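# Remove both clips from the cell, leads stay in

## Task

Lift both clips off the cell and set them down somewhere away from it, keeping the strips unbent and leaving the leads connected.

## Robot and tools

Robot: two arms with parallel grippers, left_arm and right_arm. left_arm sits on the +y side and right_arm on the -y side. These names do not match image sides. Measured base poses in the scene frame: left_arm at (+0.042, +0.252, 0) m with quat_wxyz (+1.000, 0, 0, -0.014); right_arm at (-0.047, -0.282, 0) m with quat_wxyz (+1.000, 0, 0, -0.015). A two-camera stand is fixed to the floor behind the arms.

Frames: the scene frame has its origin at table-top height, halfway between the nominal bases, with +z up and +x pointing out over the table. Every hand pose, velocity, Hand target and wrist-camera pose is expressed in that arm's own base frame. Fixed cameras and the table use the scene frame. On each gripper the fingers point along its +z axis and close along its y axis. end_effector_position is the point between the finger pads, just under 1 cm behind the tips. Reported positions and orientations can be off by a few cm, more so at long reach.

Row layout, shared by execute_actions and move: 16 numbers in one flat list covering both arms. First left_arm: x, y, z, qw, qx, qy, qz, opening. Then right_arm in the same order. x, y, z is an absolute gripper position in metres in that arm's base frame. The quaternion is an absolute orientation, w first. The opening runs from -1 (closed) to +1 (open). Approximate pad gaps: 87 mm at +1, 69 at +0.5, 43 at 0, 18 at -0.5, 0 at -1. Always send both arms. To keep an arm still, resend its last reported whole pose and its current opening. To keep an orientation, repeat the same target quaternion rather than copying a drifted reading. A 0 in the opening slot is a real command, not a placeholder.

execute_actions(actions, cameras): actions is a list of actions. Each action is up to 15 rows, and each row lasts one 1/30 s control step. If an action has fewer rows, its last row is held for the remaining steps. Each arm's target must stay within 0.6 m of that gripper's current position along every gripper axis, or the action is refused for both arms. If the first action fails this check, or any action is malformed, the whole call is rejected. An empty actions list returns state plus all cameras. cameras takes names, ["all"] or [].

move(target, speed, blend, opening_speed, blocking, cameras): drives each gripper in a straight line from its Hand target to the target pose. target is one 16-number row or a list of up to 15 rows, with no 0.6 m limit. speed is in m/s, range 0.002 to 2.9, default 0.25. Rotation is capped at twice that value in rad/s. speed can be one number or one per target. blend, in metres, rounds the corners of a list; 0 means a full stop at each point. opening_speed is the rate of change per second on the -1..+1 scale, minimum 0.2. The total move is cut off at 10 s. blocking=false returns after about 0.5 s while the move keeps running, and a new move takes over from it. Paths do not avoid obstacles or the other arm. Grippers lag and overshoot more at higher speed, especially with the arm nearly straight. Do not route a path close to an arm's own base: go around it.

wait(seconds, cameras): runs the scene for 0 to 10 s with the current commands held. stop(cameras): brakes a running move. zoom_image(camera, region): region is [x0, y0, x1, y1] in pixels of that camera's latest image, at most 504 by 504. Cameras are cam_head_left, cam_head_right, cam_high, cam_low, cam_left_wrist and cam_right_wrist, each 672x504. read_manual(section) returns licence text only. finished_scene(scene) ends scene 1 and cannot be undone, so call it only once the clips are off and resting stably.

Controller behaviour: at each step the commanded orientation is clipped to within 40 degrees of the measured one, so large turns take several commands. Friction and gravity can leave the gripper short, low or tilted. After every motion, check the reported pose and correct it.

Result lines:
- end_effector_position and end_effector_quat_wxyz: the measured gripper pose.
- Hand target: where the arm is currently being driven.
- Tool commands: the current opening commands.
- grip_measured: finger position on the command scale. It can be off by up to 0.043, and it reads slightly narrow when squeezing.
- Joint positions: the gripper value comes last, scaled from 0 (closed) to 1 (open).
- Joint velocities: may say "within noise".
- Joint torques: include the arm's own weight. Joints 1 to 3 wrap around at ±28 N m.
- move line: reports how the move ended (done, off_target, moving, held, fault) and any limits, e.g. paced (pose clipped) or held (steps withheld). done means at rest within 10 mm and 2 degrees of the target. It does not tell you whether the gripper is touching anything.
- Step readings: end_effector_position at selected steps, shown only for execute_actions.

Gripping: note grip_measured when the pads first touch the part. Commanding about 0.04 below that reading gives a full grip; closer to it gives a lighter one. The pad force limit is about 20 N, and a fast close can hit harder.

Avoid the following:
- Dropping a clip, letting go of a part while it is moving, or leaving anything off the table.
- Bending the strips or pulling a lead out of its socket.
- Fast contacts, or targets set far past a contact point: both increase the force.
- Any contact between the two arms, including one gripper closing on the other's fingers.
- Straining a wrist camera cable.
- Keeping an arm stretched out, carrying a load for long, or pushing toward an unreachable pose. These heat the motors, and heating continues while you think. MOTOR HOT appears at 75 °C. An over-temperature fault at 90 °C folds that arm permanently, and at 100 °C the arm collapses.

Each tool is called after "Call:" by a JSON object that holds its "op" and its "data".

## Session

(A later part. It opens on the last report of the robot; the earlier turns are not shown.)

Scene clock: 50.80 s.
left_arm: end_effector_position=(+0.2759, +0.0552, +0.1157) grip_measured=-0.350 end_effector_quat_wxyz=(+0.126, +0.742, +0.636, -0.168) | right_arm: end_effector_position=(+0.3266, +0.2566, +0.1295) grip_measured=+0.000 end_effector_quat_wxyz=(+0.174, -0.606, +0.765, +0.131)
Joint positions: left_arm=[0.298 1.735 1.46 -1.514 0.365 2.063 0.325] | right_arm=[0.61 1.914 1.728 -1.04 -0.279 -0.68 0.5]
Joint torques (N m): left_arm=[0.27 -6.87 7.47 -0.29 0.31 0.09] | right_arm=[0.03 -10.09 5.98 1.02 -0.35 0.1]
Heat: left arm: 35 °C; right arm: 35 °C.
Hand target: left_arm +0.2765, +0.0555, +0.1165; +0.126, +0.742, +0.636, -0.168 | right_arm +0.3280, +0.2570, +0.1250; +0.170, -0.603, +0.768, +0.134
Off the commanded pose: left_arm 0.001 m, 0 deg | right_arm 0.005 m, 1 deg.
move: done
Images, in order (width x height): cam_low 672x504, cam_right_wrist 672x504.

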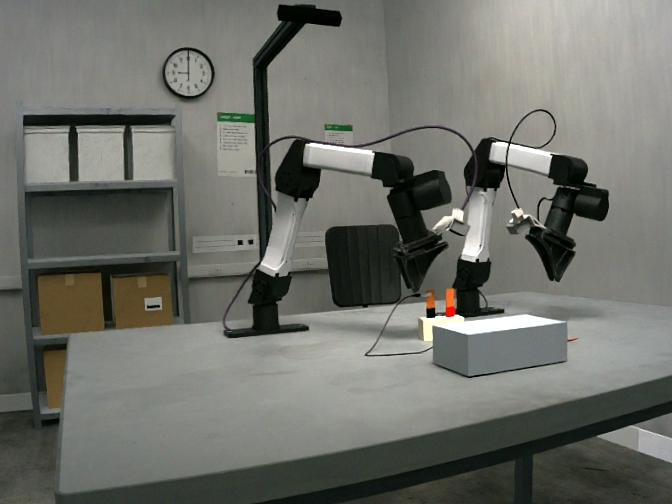

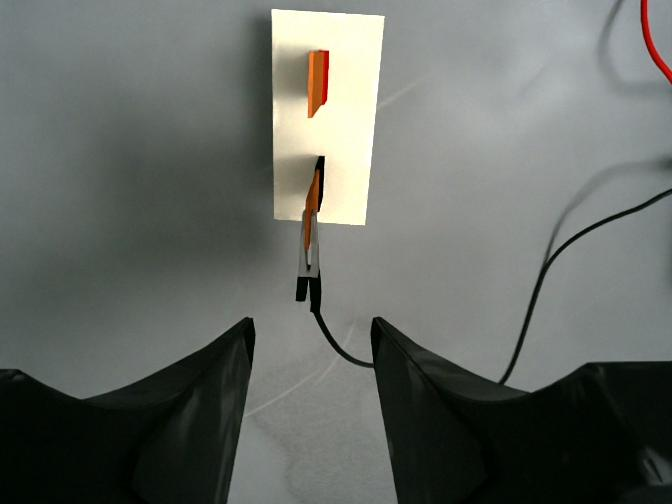

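Call:
{"op": "move", "data": {"target": [0.2765,0.0555,0.1165,0.126,0.742,0.636,-0.168,-0.35,0.328,0.257,0.118,0.1702,-0.6031,0.7678,0.1337,-0.25], "speed": 0.08, "cameras": ["cam_right_wrist","cam_low"]}}

Call:
{"op": "zoom_image", "data": {"camera": "cam_right_wrist", "region": [210, 200, 410, 400]}}

Call:
{"op": "zoom_image", "data": {"camera": "cam_low", "region": [380, 250, 480, 350]}}

Scene clock: 52.33 s.
left_arm: end_effector_position=(+0.2759, +0.0552, +0.1157) grip_measured=-0.350 end_effector_quat_wxyz=(+0.126, +0.742, +0.636, -0.168) | right_arm: end_effector_position=(+0.3301, +0.2591, +0.1278) grip_measured=-0.250 end_effector_quat_wxyz=(+0.183, -0.606, +0.763, +0.130)
Joint positions: left_arm=[0.298 1.735 1.46 -1.514 0.365 2.063 0.325] | right_arm=[0.61 1.914 1.718 -1.013 -0.279 -0.68 0.375]
Joint torques (N m): left_arm=[0.28 -6.87 7.47 -0.3 0.31 0.09] | right_arm=[0.03 -10.24 4.42 1.08 -0.35 0.1]
Heat: left arm: 35 °C; right arm: 35 °C.
Hand target: left_arm +0.2765, +0.0555, +0.1165; +0.126, +0.742, +0.636, -0.168 | right_arm +0.3279, +0.2569, +0.1182; +0.170, -0.603, +0.768, +0.134
Off the commanded pose: left_arm 0.001 m, 0 deg | right_arm 0.010 m, 2 deg.
move: done
Images, in order (width x height): cam_low 672x504, cam_right_wrist 672x504.

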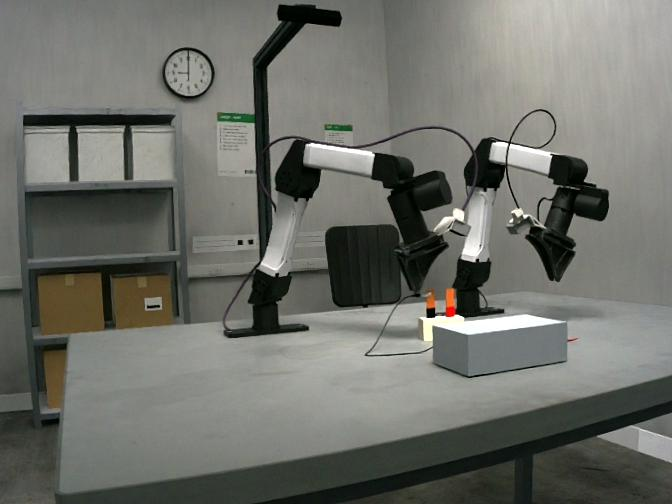

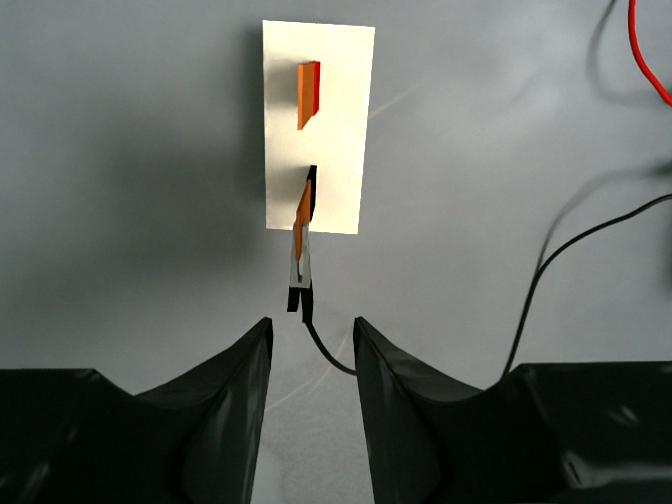

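Scaled by 2.520 from the camera's 672x504 image, which has a finer 960x720 frame.

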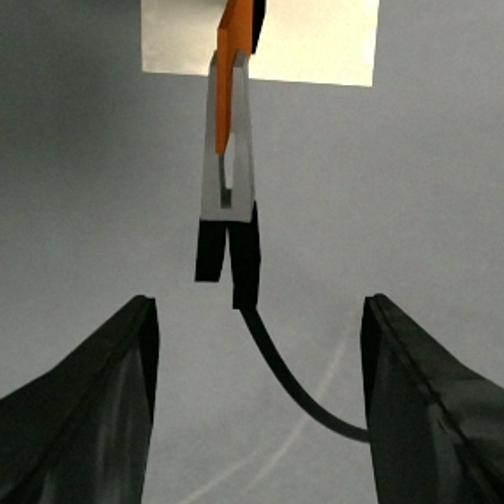

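Scaled by 5.040 from the camera's 672x504 image, which has a finer 960x720 frame.

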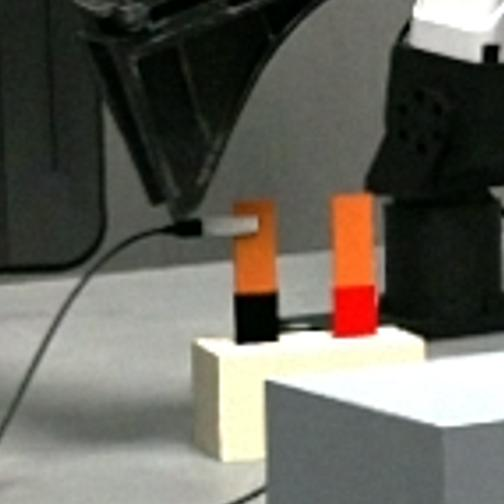

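Call:
{"op": "move", "data": {"target": [0.2765,0.0555,0.1165,0.126,0.742,0.636,-0.168,-0.35,0.3225,0.2555,0.112,0.1702,-0.6031,0.7678,0.1337,-0.15], "speed": 0.08, "cameras": ["cam_right_wrist","cam_low"]}}

Call:
{"op": "zoom_image", "data": {"camera": "cam_right_wrist", "region": [210, 200, 410, 400]}}

Call:
{"op": "zoom_image", "data": {"camera": "cam_low", "region": [380, 250, 480, 350]}}

Scene clock: 53.67 s.
left_arm: end_effector_position=(+0.2759, +0.0552, +0.1157) grip_measured=-0.350 end_effector_quat_wxyz=(+0.126, +0.742, +0.636, -0.168) | right_arm: end_effector_position=(+0.3262, +0.2564, +0.1132) grip_measured=-0.150 end_effector_quat_wxyz=(+0.173, -0.606, +0.766, +0.131)
Joint positions: left_arm=[0.298 1.735 1.46 -1.514 0.365 2.063 0.325] | right_arm=[0.61 1.914 1.664 -0.98 -0.279 -0.68 0.425]
Joint torques (N m): left_arm=[0.27 -6.87 7.47 -0.3 0.31 0.09] | right_arm=[0.44 -12.3 4.41 1.04 -0.33 0.14]
Heat: left arm: 35 °C; right arm: 35 °C.
Hand target: left_arm +0.2765, +0.0555, +0.1165; +0.126, +0.742, +0.636, -0.168 | right_arm +0.3225, +0.2555, +0.1120; +0.170, -0.603, +0.768, +0.134
Off the commanded pose: left_arm 0.001 m, 0 deg | right_arm 0.004 m, 1 deg.
move: done
Images, in order (width x height): cam_low 672x504, cam_right_wrist 672x504.

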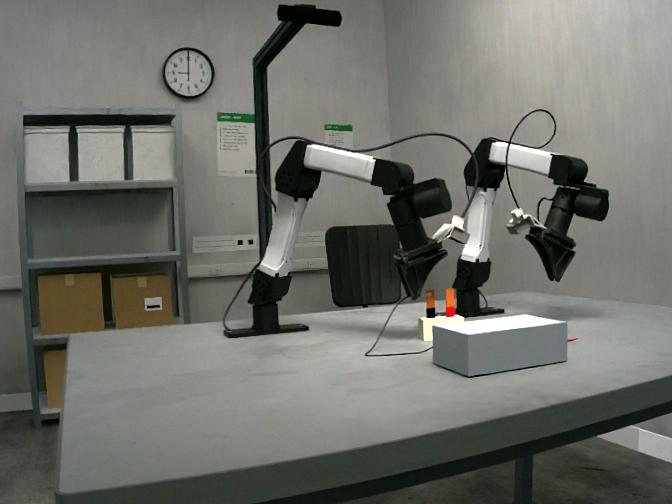

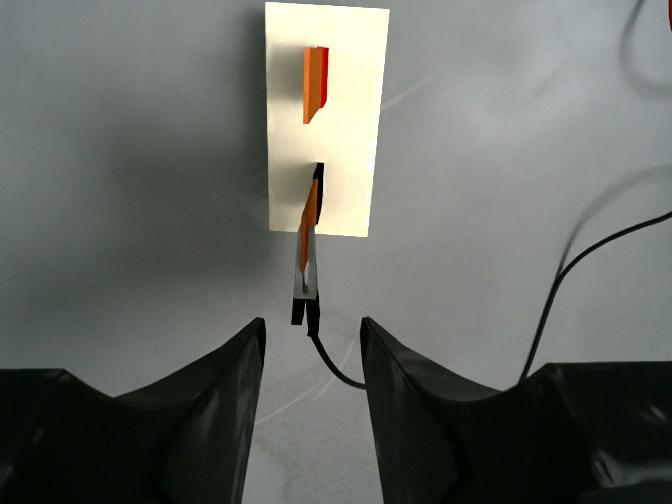

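Scaled by 2.520 from the camera's 672x504 image, which has a finer 960x720 frame.

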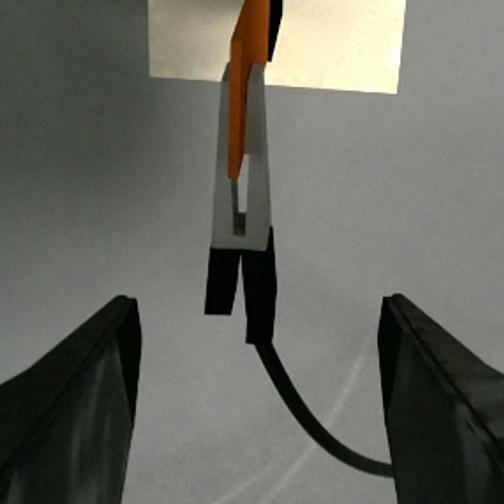

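Scaled by 5.040 from the camera's 672x504 image, which has a finer 960x720 frame.

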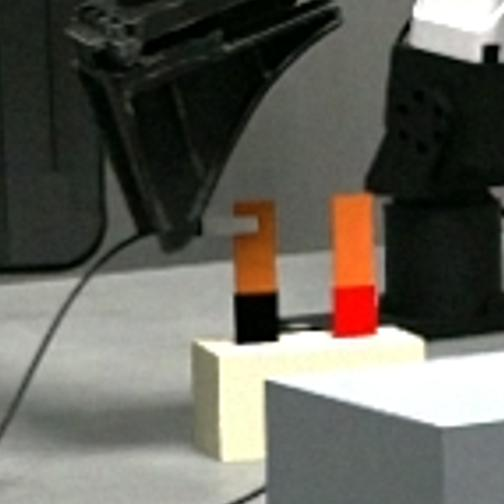

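Call:
{"op": "move", "data": {"target": [0.2765,0.0555,0.1165,0.126,0.742,0.636,-0.168,-0.35,0.321,0.263,0.1125,0.1702,-0.6031,0.7678,0.1337,-0.35], "speed": 0.08, "cameras": ["cam_right_wrist","cam_low"]}}

Call:
{"op": "zoom_image", "data": {"camera": "cam_right_wrist", "region": [210, 200, 410, 400]}}

Call:
{"op": "zoom_image", "data": {"camera": "cam_low", "region": [380, 250, 480, 350]}}

Scene clock: 55.17 s.
left_arm: end_effector_position=(+0.2759, +0.0552, +0.1157) grip_measured=-0.350 end_effector_quat_wxyz=(+0.126, +0.742, +0.636, -0.168) | right_arm: end_effector_position=(+0.3218, +0.2614, +0.1132) grip_measured=-0.350 end_effector_quat_wxyz=(+0.171, -0.605, +0.766, +0.134)
Joint positions: left_arm=[0.298 1.735 1.46 -1.514 0.365 2.063 0.325] | right_arm=[0.625 1.914 1.664 -0.979 -0.279 -0.663 0.325]
Joint torques (N m): left_arm=[0.27 -6.87 7.46 -0.3 0.31 0.09] | right_arm=[0.66 -11.23 5.82 1.02 -0.26 0.14]
Heat: left arm: 35 °C; right arm: 35 °C.
Hand target: left_arm +0.2765, +0.0555, +0.1165; +0.126, +0.742, +0.636, -0.168 | right_arm +0.3210, +0.2630, +0.1125; +0.170, -0.603, +0.768, +0.134
Off the commanded pose: left_arm 0.001 m, 0 deg | right_arm 0.002 m, 0 deg.
move: done
Images, in order (width x height): cam_low 672x504, cam_right_wrist 672x504.

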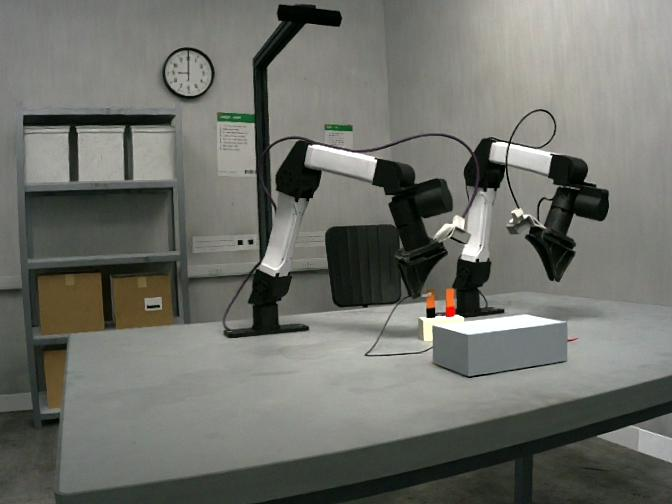

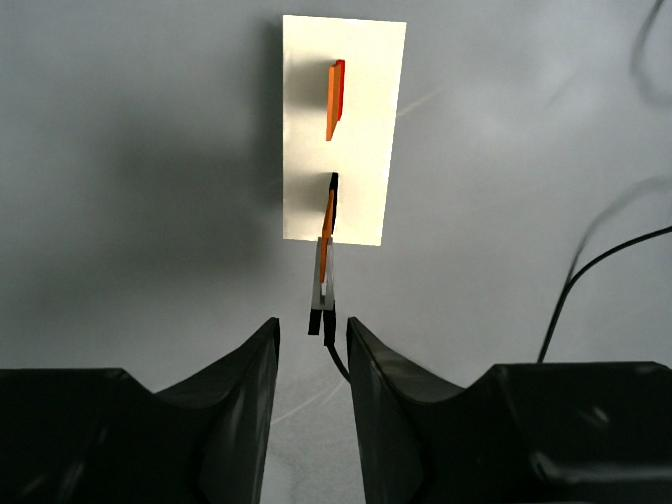

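Scaled by 2.520 from the camera's 672x504 image, which has a finer 960x720 frame.

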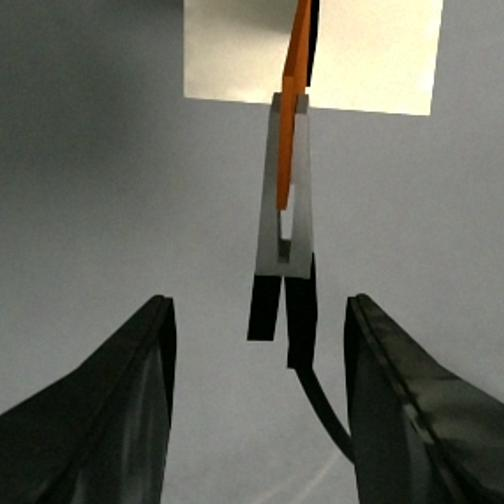

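Scaled by 5.040 from the camera's 672x504 image, which has a finer 960x720 frame.

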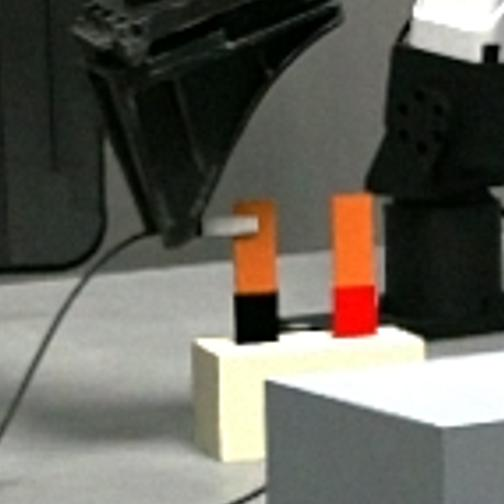

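Call:
{"op": "move", "data": {"target": [0.2765,0.0555,0.1165,0.126,0.742,0.636,-0.168,-0.35,0.3235,0.2655,0.1125,0.1702,-0.6031,0.7678,0.1337,-0.35], "speed": 0.08, "cameras": ["cam_right_wrist","cam_low"]}}

Call:
{"op": "zoom_image", "data": {"camera": "cam_right_wrist", "region": [210, 200, 410, 400]}}

Call:
{"op": "zoom_image", "data": {"camera": "cam_low", "region": [380, 250, 480, 350]}}

Scene clock: 56.23 s.
left_arm: end_effector_position=(+0.2759, +0.0552, +0.1157) grip_measured=-0.350 end_effector_quat_wxyz=(+0.126, +0.742, +0.636, -0.168) | right_arm: end_effector_position=(+0.3217, +0.2614, +0.1132) grip_measured=-0.350 end_effector_quat_wxyz=(+0.171, -0.604, +0.767, +0.134)
Joint positions: left_arm=[0.298 1.735 1.46 -1.514 0.365 2.063 0.325] | right_arm=[0.625 1.914 1.664 -0.979 -0.279 -0.662 0.325]
Joint torques (N m): left_arm=[0.27 -6.87 7.47 -0.3 0.31 0.09] | right_arm=[0.83 -9.91 7.39 0.98 -0.26 0.15]
Heat: left arm: 36 °C; right arm: 35 °C.
Hand target: left_arm +0.2765, +0.0555, +0.1165; +0.126, +0.742, +0.636, -0.168 | right_arm +0.3234, +0.2654, +0.1125; +0.170, -0.603, +0.768, +0.134
Off the commanded pose: left_arm 0.001 m, 0 deg | right_arm 0.005 m, 0 deg.
move: done
Images, in order (width x height): cam_low 672x504, cam_right_wrist 672x504.

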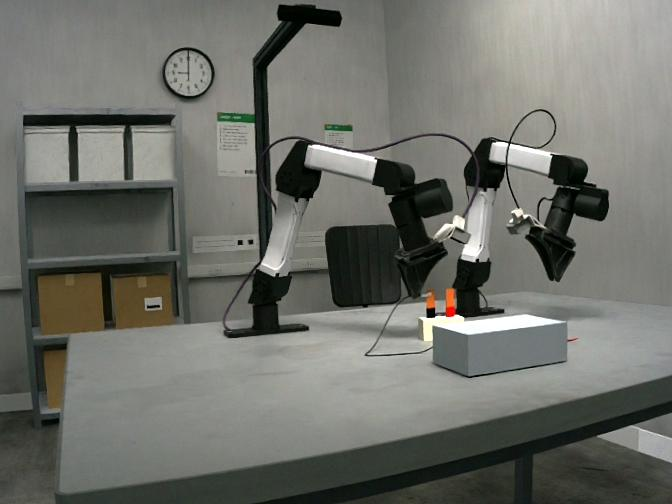

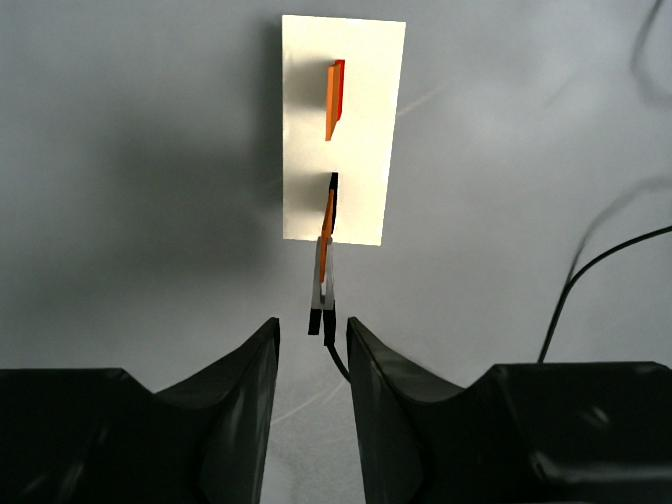

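Scaled by 2.520 from the camera's 672x504 image, which has a finer 960x720 frame.

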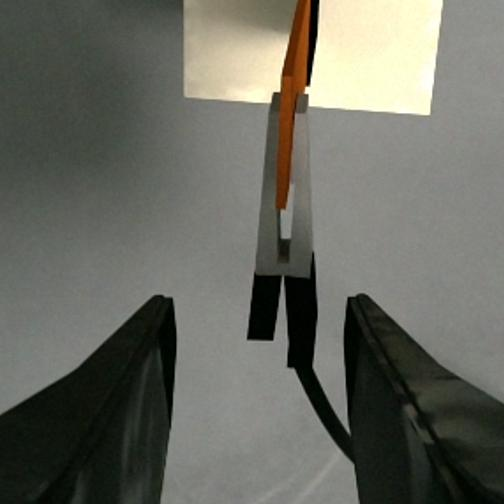

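Scaled by 5.040 from the camera's 672x504 image, which has a finer 960x720 frame.

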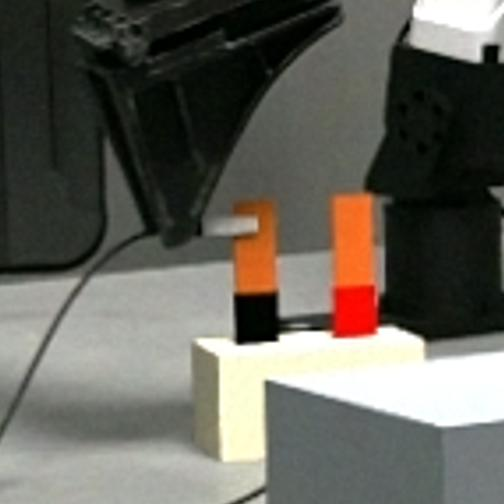

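Call:
{"op": "move", "data": {"target": [0.2765,0.0555,0.1165,0.126,0.742,0.636,-0.168,-0.35,0.3265,0.2675,0.1125,0.1702,-0.6031,0.7678,0.1337,-0.35], "speed": 0.08, "cameras": ["cam_right_wrist","cam_low"]}}

Call:
{"op": "zoom_image", "data": {"camera": "cam_right_wrist", "region": [210, 200, 410, 400]}}

Call:
{"op": "zoom_image", "data": {"camera": "cam_low", "region": [380, 250, 480, 350]}}

Scene clock: 57.30 s.
left_arm: end_effector_position=(+0.2759, +0.0552, +0.1157) grip_measured=-0.350 end_effector_quat_wxyz=(+0.126, +0.742, +0.636, -0.168) | right_arm: end_effector_position=(+0.3237, +0.2629, +0.1114) grip_measured=-0.350 end_effector_quat_wxyz=(+0.170, -0.604, +0.767, +0.134)
Joint positions: left_arm=[0.298 1.735 1.46 -1.514 0.365 2.063 0.325] | right_arm=[0.625 1.927 1.674 -0.979 -0.279 -0.661 0.325]
Joint torques (N m): left_arm=[0.27 -6.87 7.47 -0.3 0.31 0.09] | right_arm=[0.8 -9.83 8.25 0.91 -0.26 0.15]
Heat: left arm: 36 °C; right arm: 35 °C.
Hand target: left_arm +0.2765, +0.0555, +0.1165; +0.126, +0.742, +0.636, -0.168 | right_arm +0.3264, +0.2675, +0.1125; +0.171, -0.603, +0.768, +0.134
Off the commanded pose: left_arm 0.001 m, 0 deg | right_arm 0.006 m, 0 deg.
move: done
Images, in order (width x height): cam_low 672x504, cam_right_wrist 672x504.

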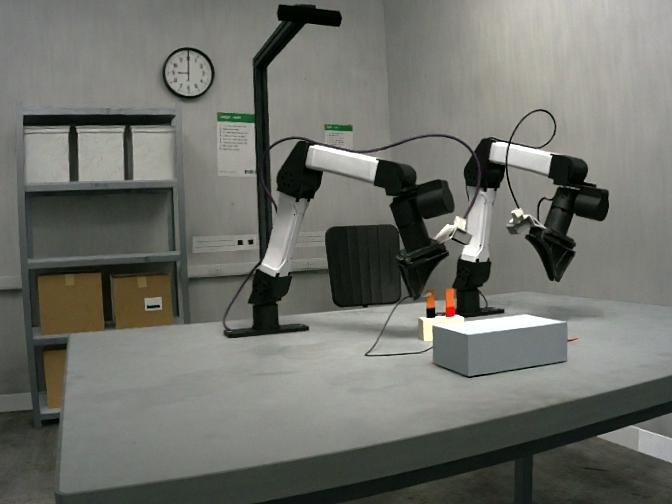

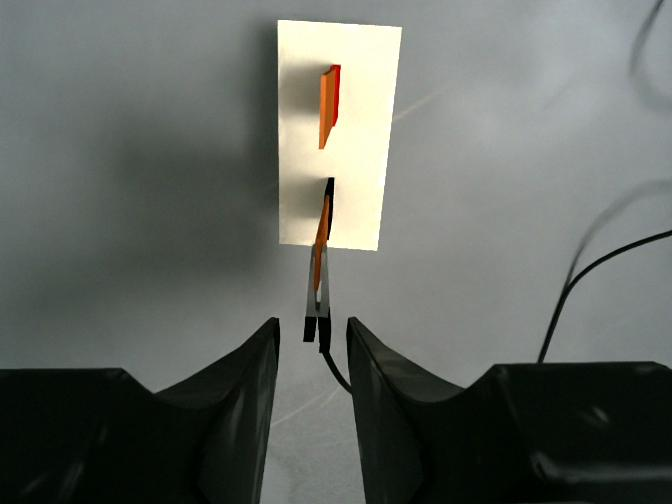

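Scaled by 2.520 from the camera's 672x504 image, which has a finer 960x720 frame.

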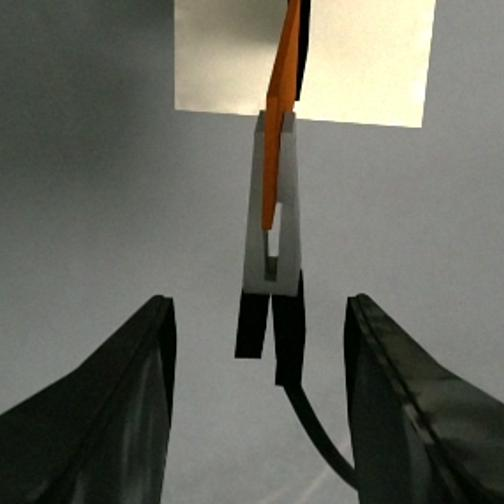

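Scaled by 5.040 from the camera's 672x504 image, which has a finer 960x720 frame.

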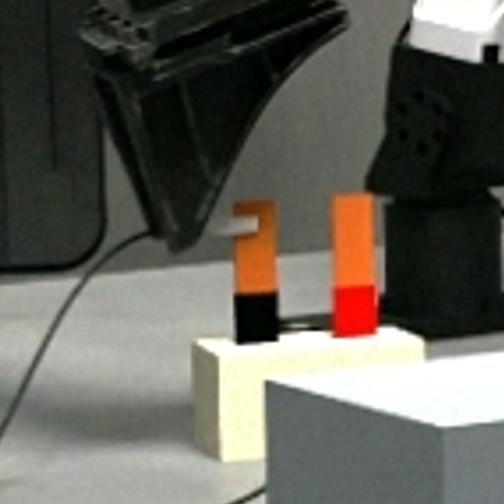

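Call:
{"op": "move", "data": {"target": [0.2765,0.0555,0.1165,0.126,0.742,0.636,-0.168,-0.35,0.3275,0.2675,0.1155,0.1702,-0.6031,0.7678,0.1337,-0.55], "speed": 0.06, "opening_speed": 0.4, "cameras": ["cam_right_wrist","cam_low"]}}

Call:
{"op": "zoom_image", "data": {"camera": "cam_right_wrist", "region": [210, 200, 410, 400]}}

Call:
{"op": "zoom_image", "data": {"camera": "cam_low", "region": [380, 250, 480, 350]}}

Scene clock: 58.47 s.
left_arm: end_effector_position=(+0.2759, +0.0552, +0.1157) grip_measured=-0.350 end_effector_quat_wxyz=(+0.126, +0.742, +0.636, -0.168) | right_arm: end_effector_position=(+0.3270, +0.2653, +0.1166) grip_measured=-0.550 end_effector_quat_wxyz=(+0.178, -0.604, +0.765, +0.134)
Joint positions: left_arm=[0.298 1.735 1.46 -1.514 0.365 2.063 0.325] | right_arm=[0.625 1.927 1.691 -0.979 -0.279 -0.661 0.225]
Joint torques (N m): left_arm=[0.25 -6.87 7.49 -0.3 0.31 0.09] | right_arm=[0.68 -9.52 8.25 0.78 -0.26 0.14]
Heat: left arm: 36 °C; right arm: 35 °C.
Hand target: left_arm +0.2765, +0.0555, +0.1165; +0.126, +0.742, +0.636, -0.168 | right_arm +0.3275, +0.2675, +0.1155; +0.171, -0.603, +0.768, +0.134
Off the commanded pose: left_arm 0.001 m, 0 deg | right_arm 0.003 m, 1 deg.
move: done
Images, in order (width x height): cam_low 672x504, cam_right_wrist 672x504.

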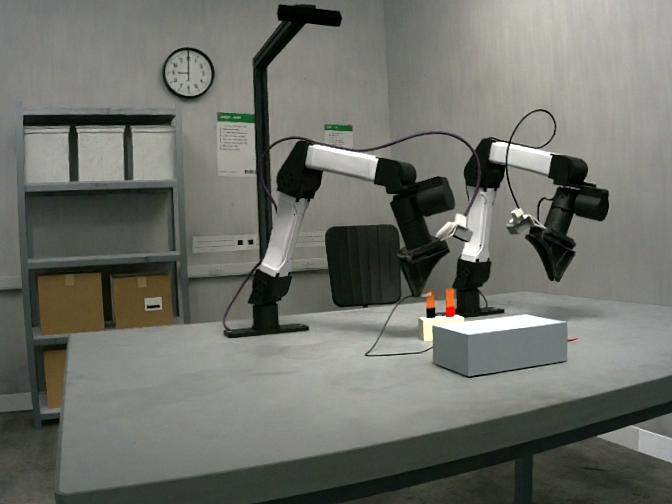

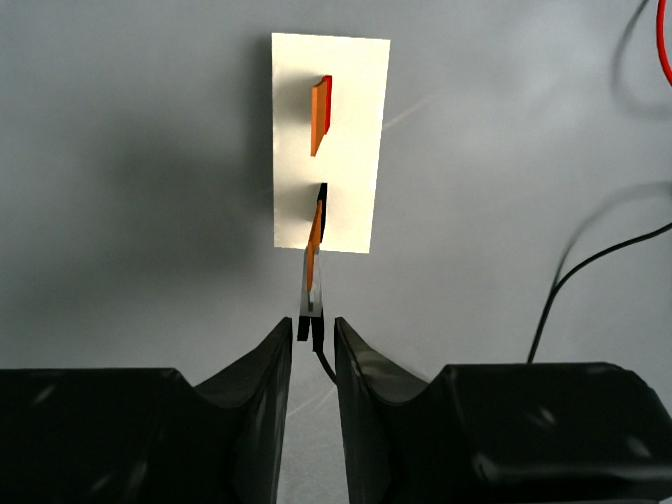

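Scaled by 2.520 from the camera's 672x504 image, which has a finer 960x720 frame.

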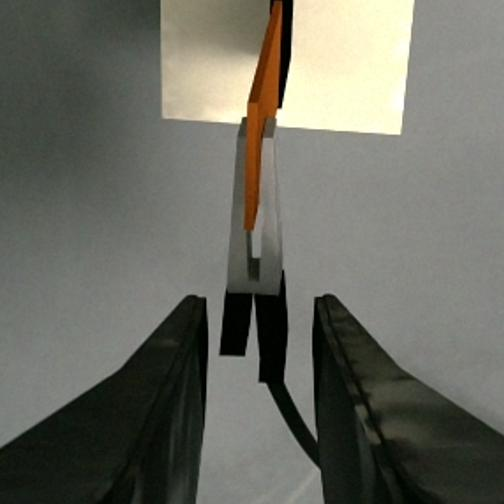

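Scaled by 5.040 from the camera's 672x504 image, which has a finer 960x720 frame.

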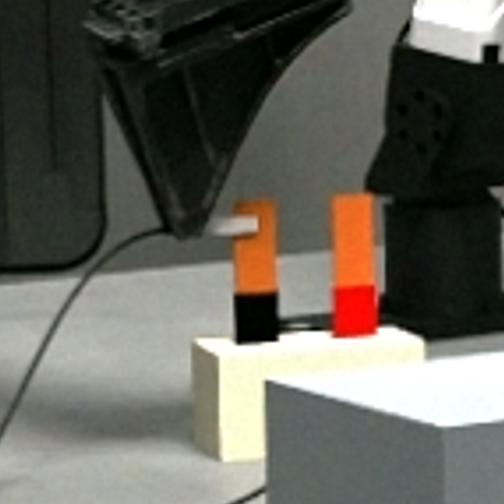

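Call:
{"op": "move", "data": {"target": [0.2765,0.0555,0.1165,0.126,0.742,0.636,-0.168,-0.35,0.3260,0.2665,0.1115,0.1702,-0.6031,0.7678,0.1337,-0.45], "speed": 0.06, "opening_speed": 0.4, "cameras": ["cam_right_wrist","cam_low"]}}

Call:
{"op": "zoom_image", "data": {"camera": "cam_right_wrist", "region": [210, 200, 410, 400]}}

Call:
{"op": "zoom_image", "data": {"camera": "cam_low", "region": [380, 250, 480, 350]}}

Scene clock: 59.50 s.
left_arm: end_effector_position=(+0.2759, +0.0552, +0.1157) grip_measured=-0.350 end_effector_quat_wxyz=(+0.126, +0.742, +0.636, -0.168) | right_arm: end_effector_position=(+0.3270, +0.2653, +0.1166) grip_measured=-0.450 end_effector_quat_wxyz=(+0.178, -0.604, +0.765, +0.134)
Joint positions: left_arm=[0.298 1.735 1.46 -1.514 0.365 2.063 0.325] | right_arm=[0.625 1.927 1.691 -0.979 -0.279 -0.661 0.275]
Joint torques (N m): left_arm=[0.27 -6.87 7.49 -0.3 0.31 0.09] | right_arm=[0.69 -10.18 6.08 0.99 -0.26 0.14]
Heat: left arm: 36 °C; right arm: 35 °C.
Hand target: left_arm +0.2765, +0.0555, +0.1165; +0.126, +0.742, +0.636, -0.168 | right_arm +0.3260, +0.2665, +0.1116; +0.170, -0.603, +0.768, +0.134
Off the commanded pose: left_arm 0.001 m, 0 deg | right_arm 0.005 m, 1 deg.
move: done
Images, in order (width x height): cam_low 672x504, cam_right_wrist 672x504.

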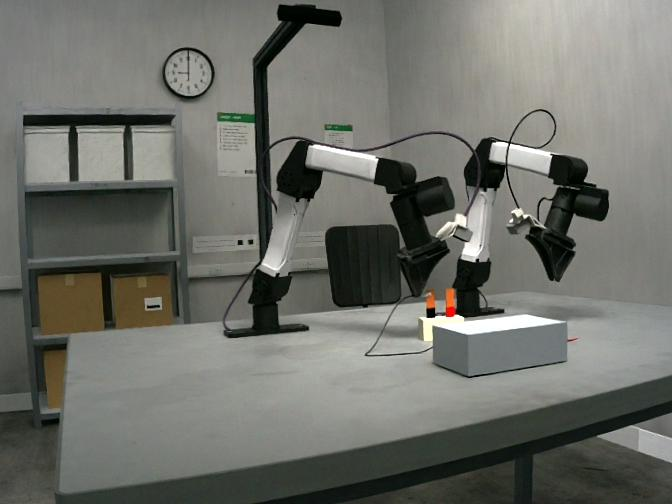

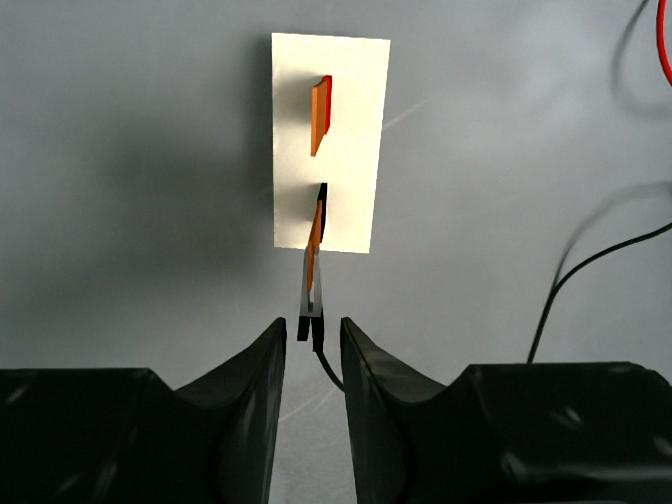

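Scaled by 2.520 from the camera's 672x504 image, which has a finer 960x720 frame.

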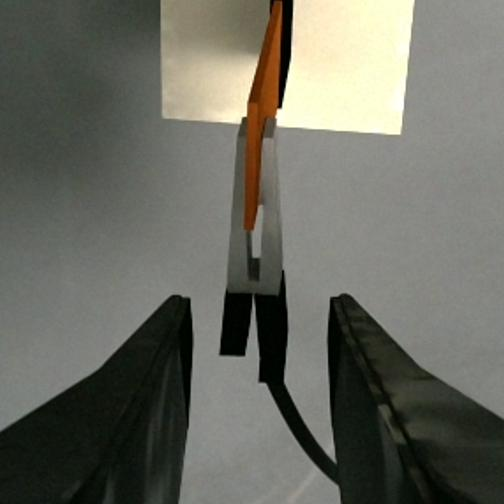

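Scaled by 5.040 from the camera's 672x504 image, which has a finer 960x720 frame.

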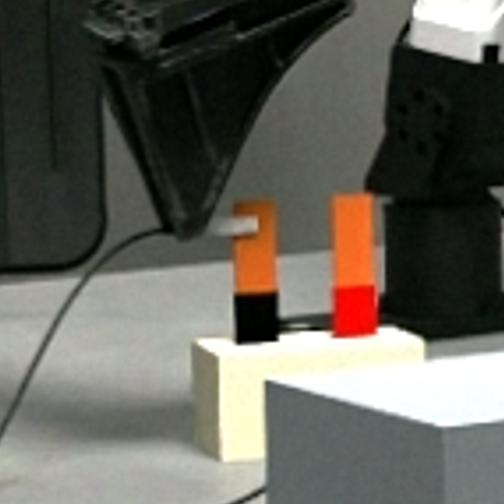

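Call:
{"op": "move", "data": {"target": [0.2765,0.0555,0.1165,0.126,0.742,0.636,-0.168,-0.35,0.3255,0.2670,0.109,0.1702,-0.6031,0.7678,0.1337,-0.45], "speed": 0.06, "opening_speed": 0.4, "cameras": ["cam_right_wrist","cam_low"]}}

Call:
{"op": "zoom_image", "data": {"camera": "cam_right_wrist", "region": [210, 200, 410, 400]}}

Call:
{"op": "zoom_image", "data": {"camera": "cam_low", "region": [380, 250, 480, 350]}}

Scene clock: 60.47 s.
left_arm: end_effector_position=(+0.2759, +0.0552, +0.1157) grip_measured=-0.350 end_effector_quat_wxyz=(+0.126, +0.742, +0.636, -0.168) | right_arm: end_effector_position=(+0.3279, +0.2659, +0.1168) grip_measured=-0.450 end_effector_quat_wxyz=(+0.180, -0.604, +0.765, +0.134)
Joint positions: left_arm=[0.298 1.735 1.46 -1.514 0.365 2.063 0.325] | right_arm=[0.625 1.927 1.691 -0.975 -0.279 -0.661 0.275]
Joint torques (N m): left_arm=[0.27 -6.87 7.47 -0.3 0.31 0.09] | right_arm=[0.83 -10.24 5.18 1.08 -0.26 0.15]
Heat: left arm: 36 °C; right arm: 35 °C.
Hand target: left_arm +0.2765, +0.0555, +0.1165; +0.126, +0.742, +0.636, -0.168 | right_arm +0.3254, +0.2669, +0.1092; +0.170, -0.603, +0.768, +0.134
Off the commanded pose: left_arm 0.001 m, 0 deg | right_arm 0.008 m, 1 deg.
move: done
Images, in order (width x height): cam_low 672x504, cam_right_wrist 672x504.

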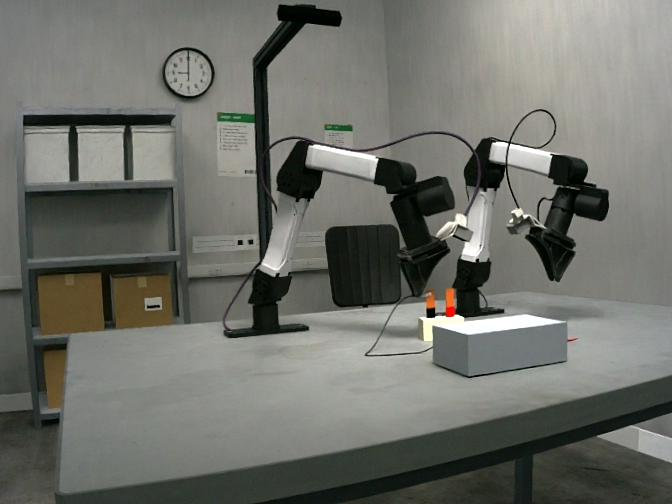

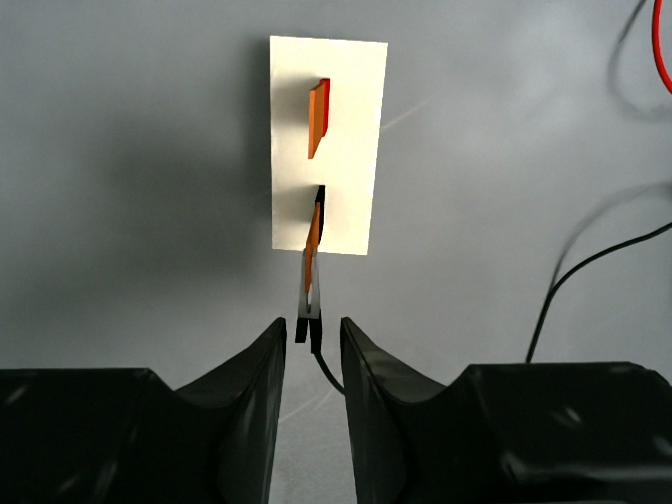

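Scaled by 2.520 from the camera's 672x504 image, which has a finer 960x720 frame.

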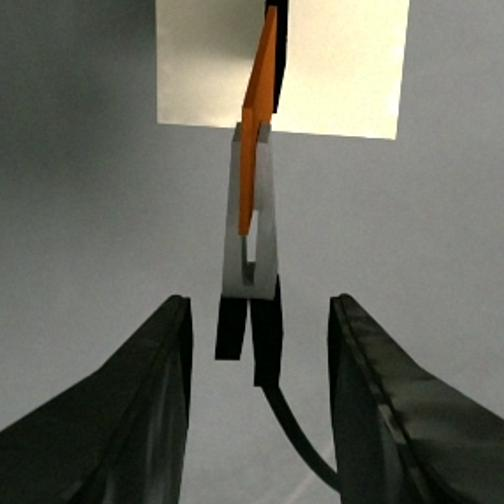

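Scaled by 5.040 from the camera's 672x504 image, which has a finer 960x720 frame.

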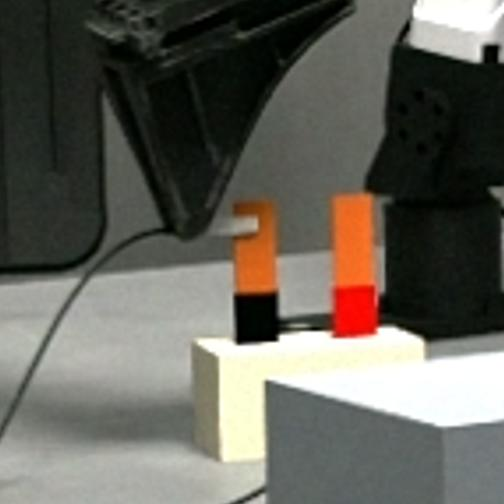

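Call:
{"op": "move", "data": {"target": [0.2765,0.0555,0.1165,0.126,0.742,0.636,-0.168,-0.35,0.3230,0.2670,0.108,0.1702,-0.6031,0.7678,0.1337,-0.40], "speed": 0.06, "opening_speed": 0.4, "cameras": ["cam_right_wrist","cam_low"]}}

Call:
{"op": "zoom_image", "data": {"camera": "cam_right_wrist", "region": [210, 200, 410, 400]}}

Call:
{"op": "zoom_image", "data": {"camera": "cam_low", "region": [380, 250, 480, 350]}}

Scene clock: 61.50 s.
left_arm: end_effector_position=(+0.2759, +0.0552, +0.1157) grip_measured=-0.350 end_effector_quat_wxyz=(+0.126, +0.742, +0.636, -0.168) | right_arm: end_effector_position=(+0.3283, +0.2683, +0.1173) grip_measured=-0.400 end_effector_quat_wxyz=(+0.183, -0.604, +0.764, +0.134)
Joint positions: left_arm=[0.298 1.735 1.46 -1.514 0.365 2.063 0.325] | right_arm=[0.629 1.927 1.691 -0.967 -0.279 -0.658 0.3]
Joint torques (N m): left_arm=[0.27 -6.89 7.47 -0.3 0.31 0.09] | right_arm=[0.83 -11.04 3.88 1.11 -0.24 0.12]
Heat: left arm: 36 °C; right arm: 35 °C.
Hand target: left_arm +0.2765, +0.0555, +0.1165; +0.126, +0.742, +0.636, -0.168 | right_arm +0.3230, +0.2669, +0.1082; +0.170, -0.603, +0.768, +0.134
Off the commanded pose: left_arm 0.001 m, 0 deg | right_arm 0.011 m, 2 deg.
move: off_target (right_arm)
Images, in order (width x height): cam_low 672x504, cam_right_wrist 672x504.

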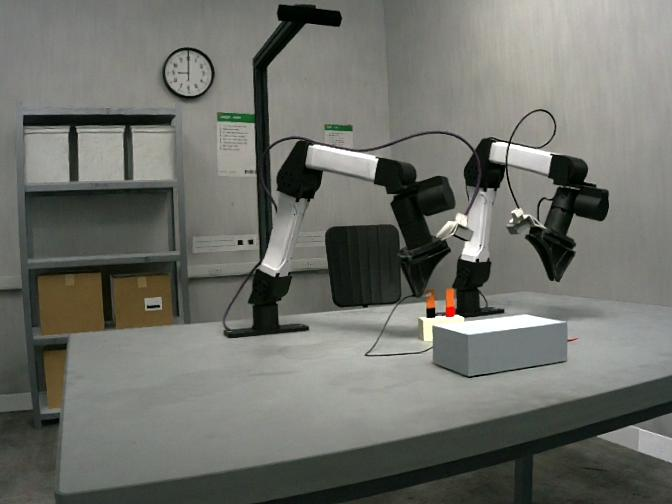

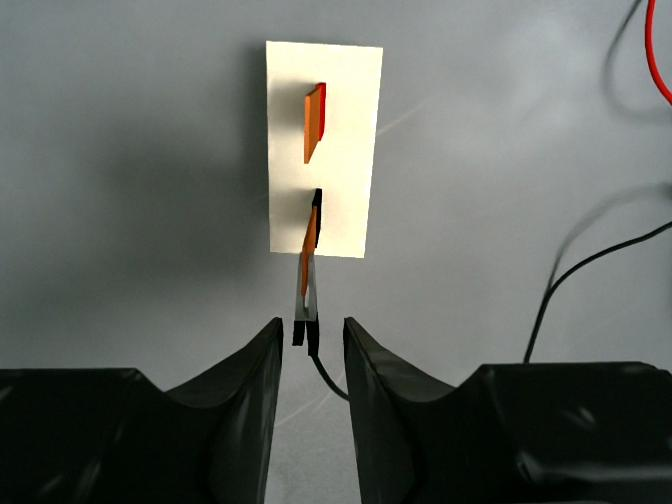

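Scaled by 2.520 from the camera's 672x504 image, which has a finer 960x720 frame.

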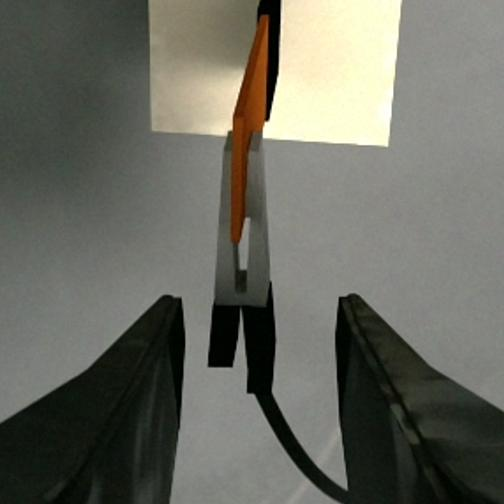

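Scaled by 5.040 from the camera's 672x504 image, which has a finer 960x720 frame.

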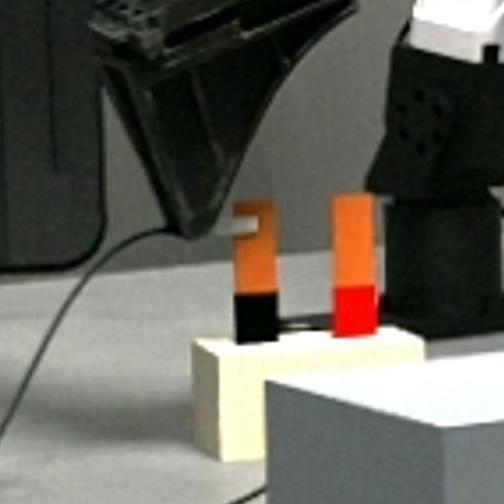

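Call:
{"op": "move", "data": {"target": [[0.2765,0.0555,0.1165,0.126,0.742,0.636,-0.168,-0.35,0.327,0.262,0.135,0.1702,-0.6031,0.7678,0.1337,-0.10],[0.2765,0.0555,0.1165,0.126,0.742,0.636,-0.168,-0.35,0.3217,0.2635,0.112,0.1702,-0.6031,0.7678,0.1337,-0.10]], "speed": 0.08, "cameras": ["cam_right_wrist","cam_low"]}}

Call:
{"op": "zoom_image", "data": {"camera": "cam_right_wrist", "region": [210, 200, 410, 400]}}

Call:
{"op": "zoom_image", "data": {"camera": "cam_low", "region": [380, 250, 480, 350]}}

Scene clock: 63.83 s.
left_arm: end_effector_position=(+0.2759, +0.0552, +0.1157) grip_measured=-0.350 end_effector_quat_wxyz=(+0.126, +0.742, +0.636, -0.168) | right_arm: end_effector_position=(+0.3253, +0.2640, +0.1140) grip_measured=-0.100 end_effector_quat_wxyz=(+0.173, -0.603, +0.767, +0.134)
Joint positions: left_arm=[0.298 1.735 1.46 -1.514 0.365 2.063 0.325] | right_arm=[0.625 1.927 1.683 -0.979 -0.279 -0.658 0.45]
Joint torques (N m): left_arm=[0.27 -6.87 7.47 -0.3 0.31 0.09] | right_arm=[0.75 -12.19 4.51 1.03 -0.26 0.1]
Heat: left arm: 36 °C; right arm: 35 °C.
Hand target: left_arm +0.2765, +0.0555, +0.1165; +0.126, +0.742, +0.636, -0.168 | right_arm +0.3218, +0.2636, +0.1121; +0.170, -0.603, +0.768, +0.134
Off the commanded pose: left_arm 0.001 m, 0 deg | right_arm 0.004 m, 0 deg.
move: done
Images, in order (width x height): cam_low 672x504, cam_right_wrist 672x504.

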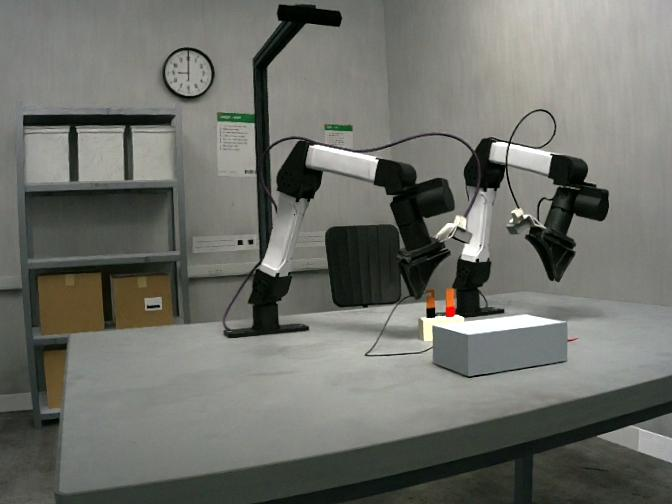

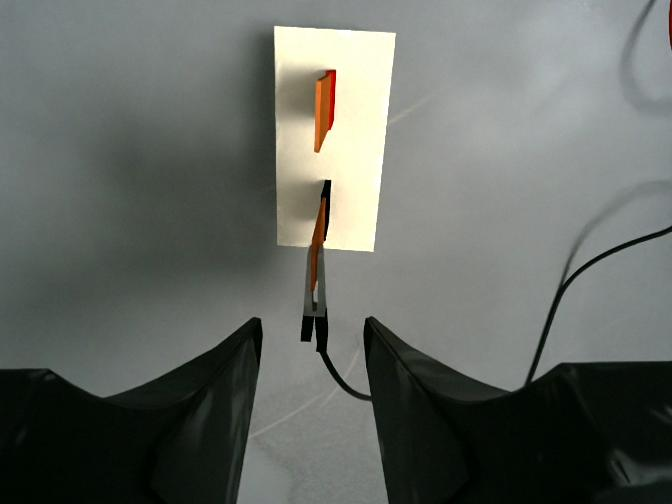

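Scaled by 2.520 from the camera's 672x504 image, which has a finer 960x720 frame.

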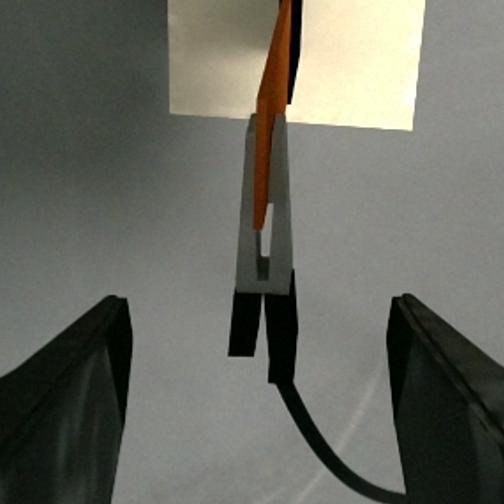

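Scaled by 5.040 from the camera's 672x504 image, which has a finer 960x720 frame.

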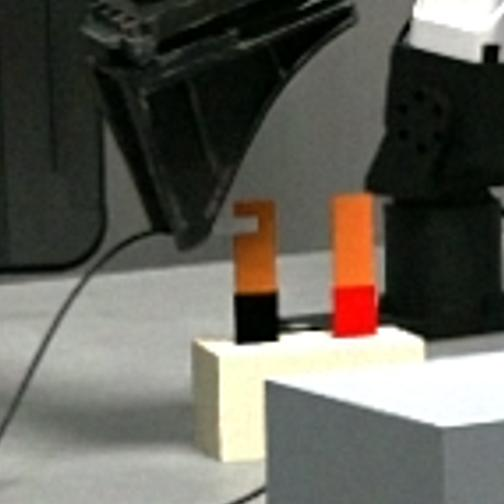

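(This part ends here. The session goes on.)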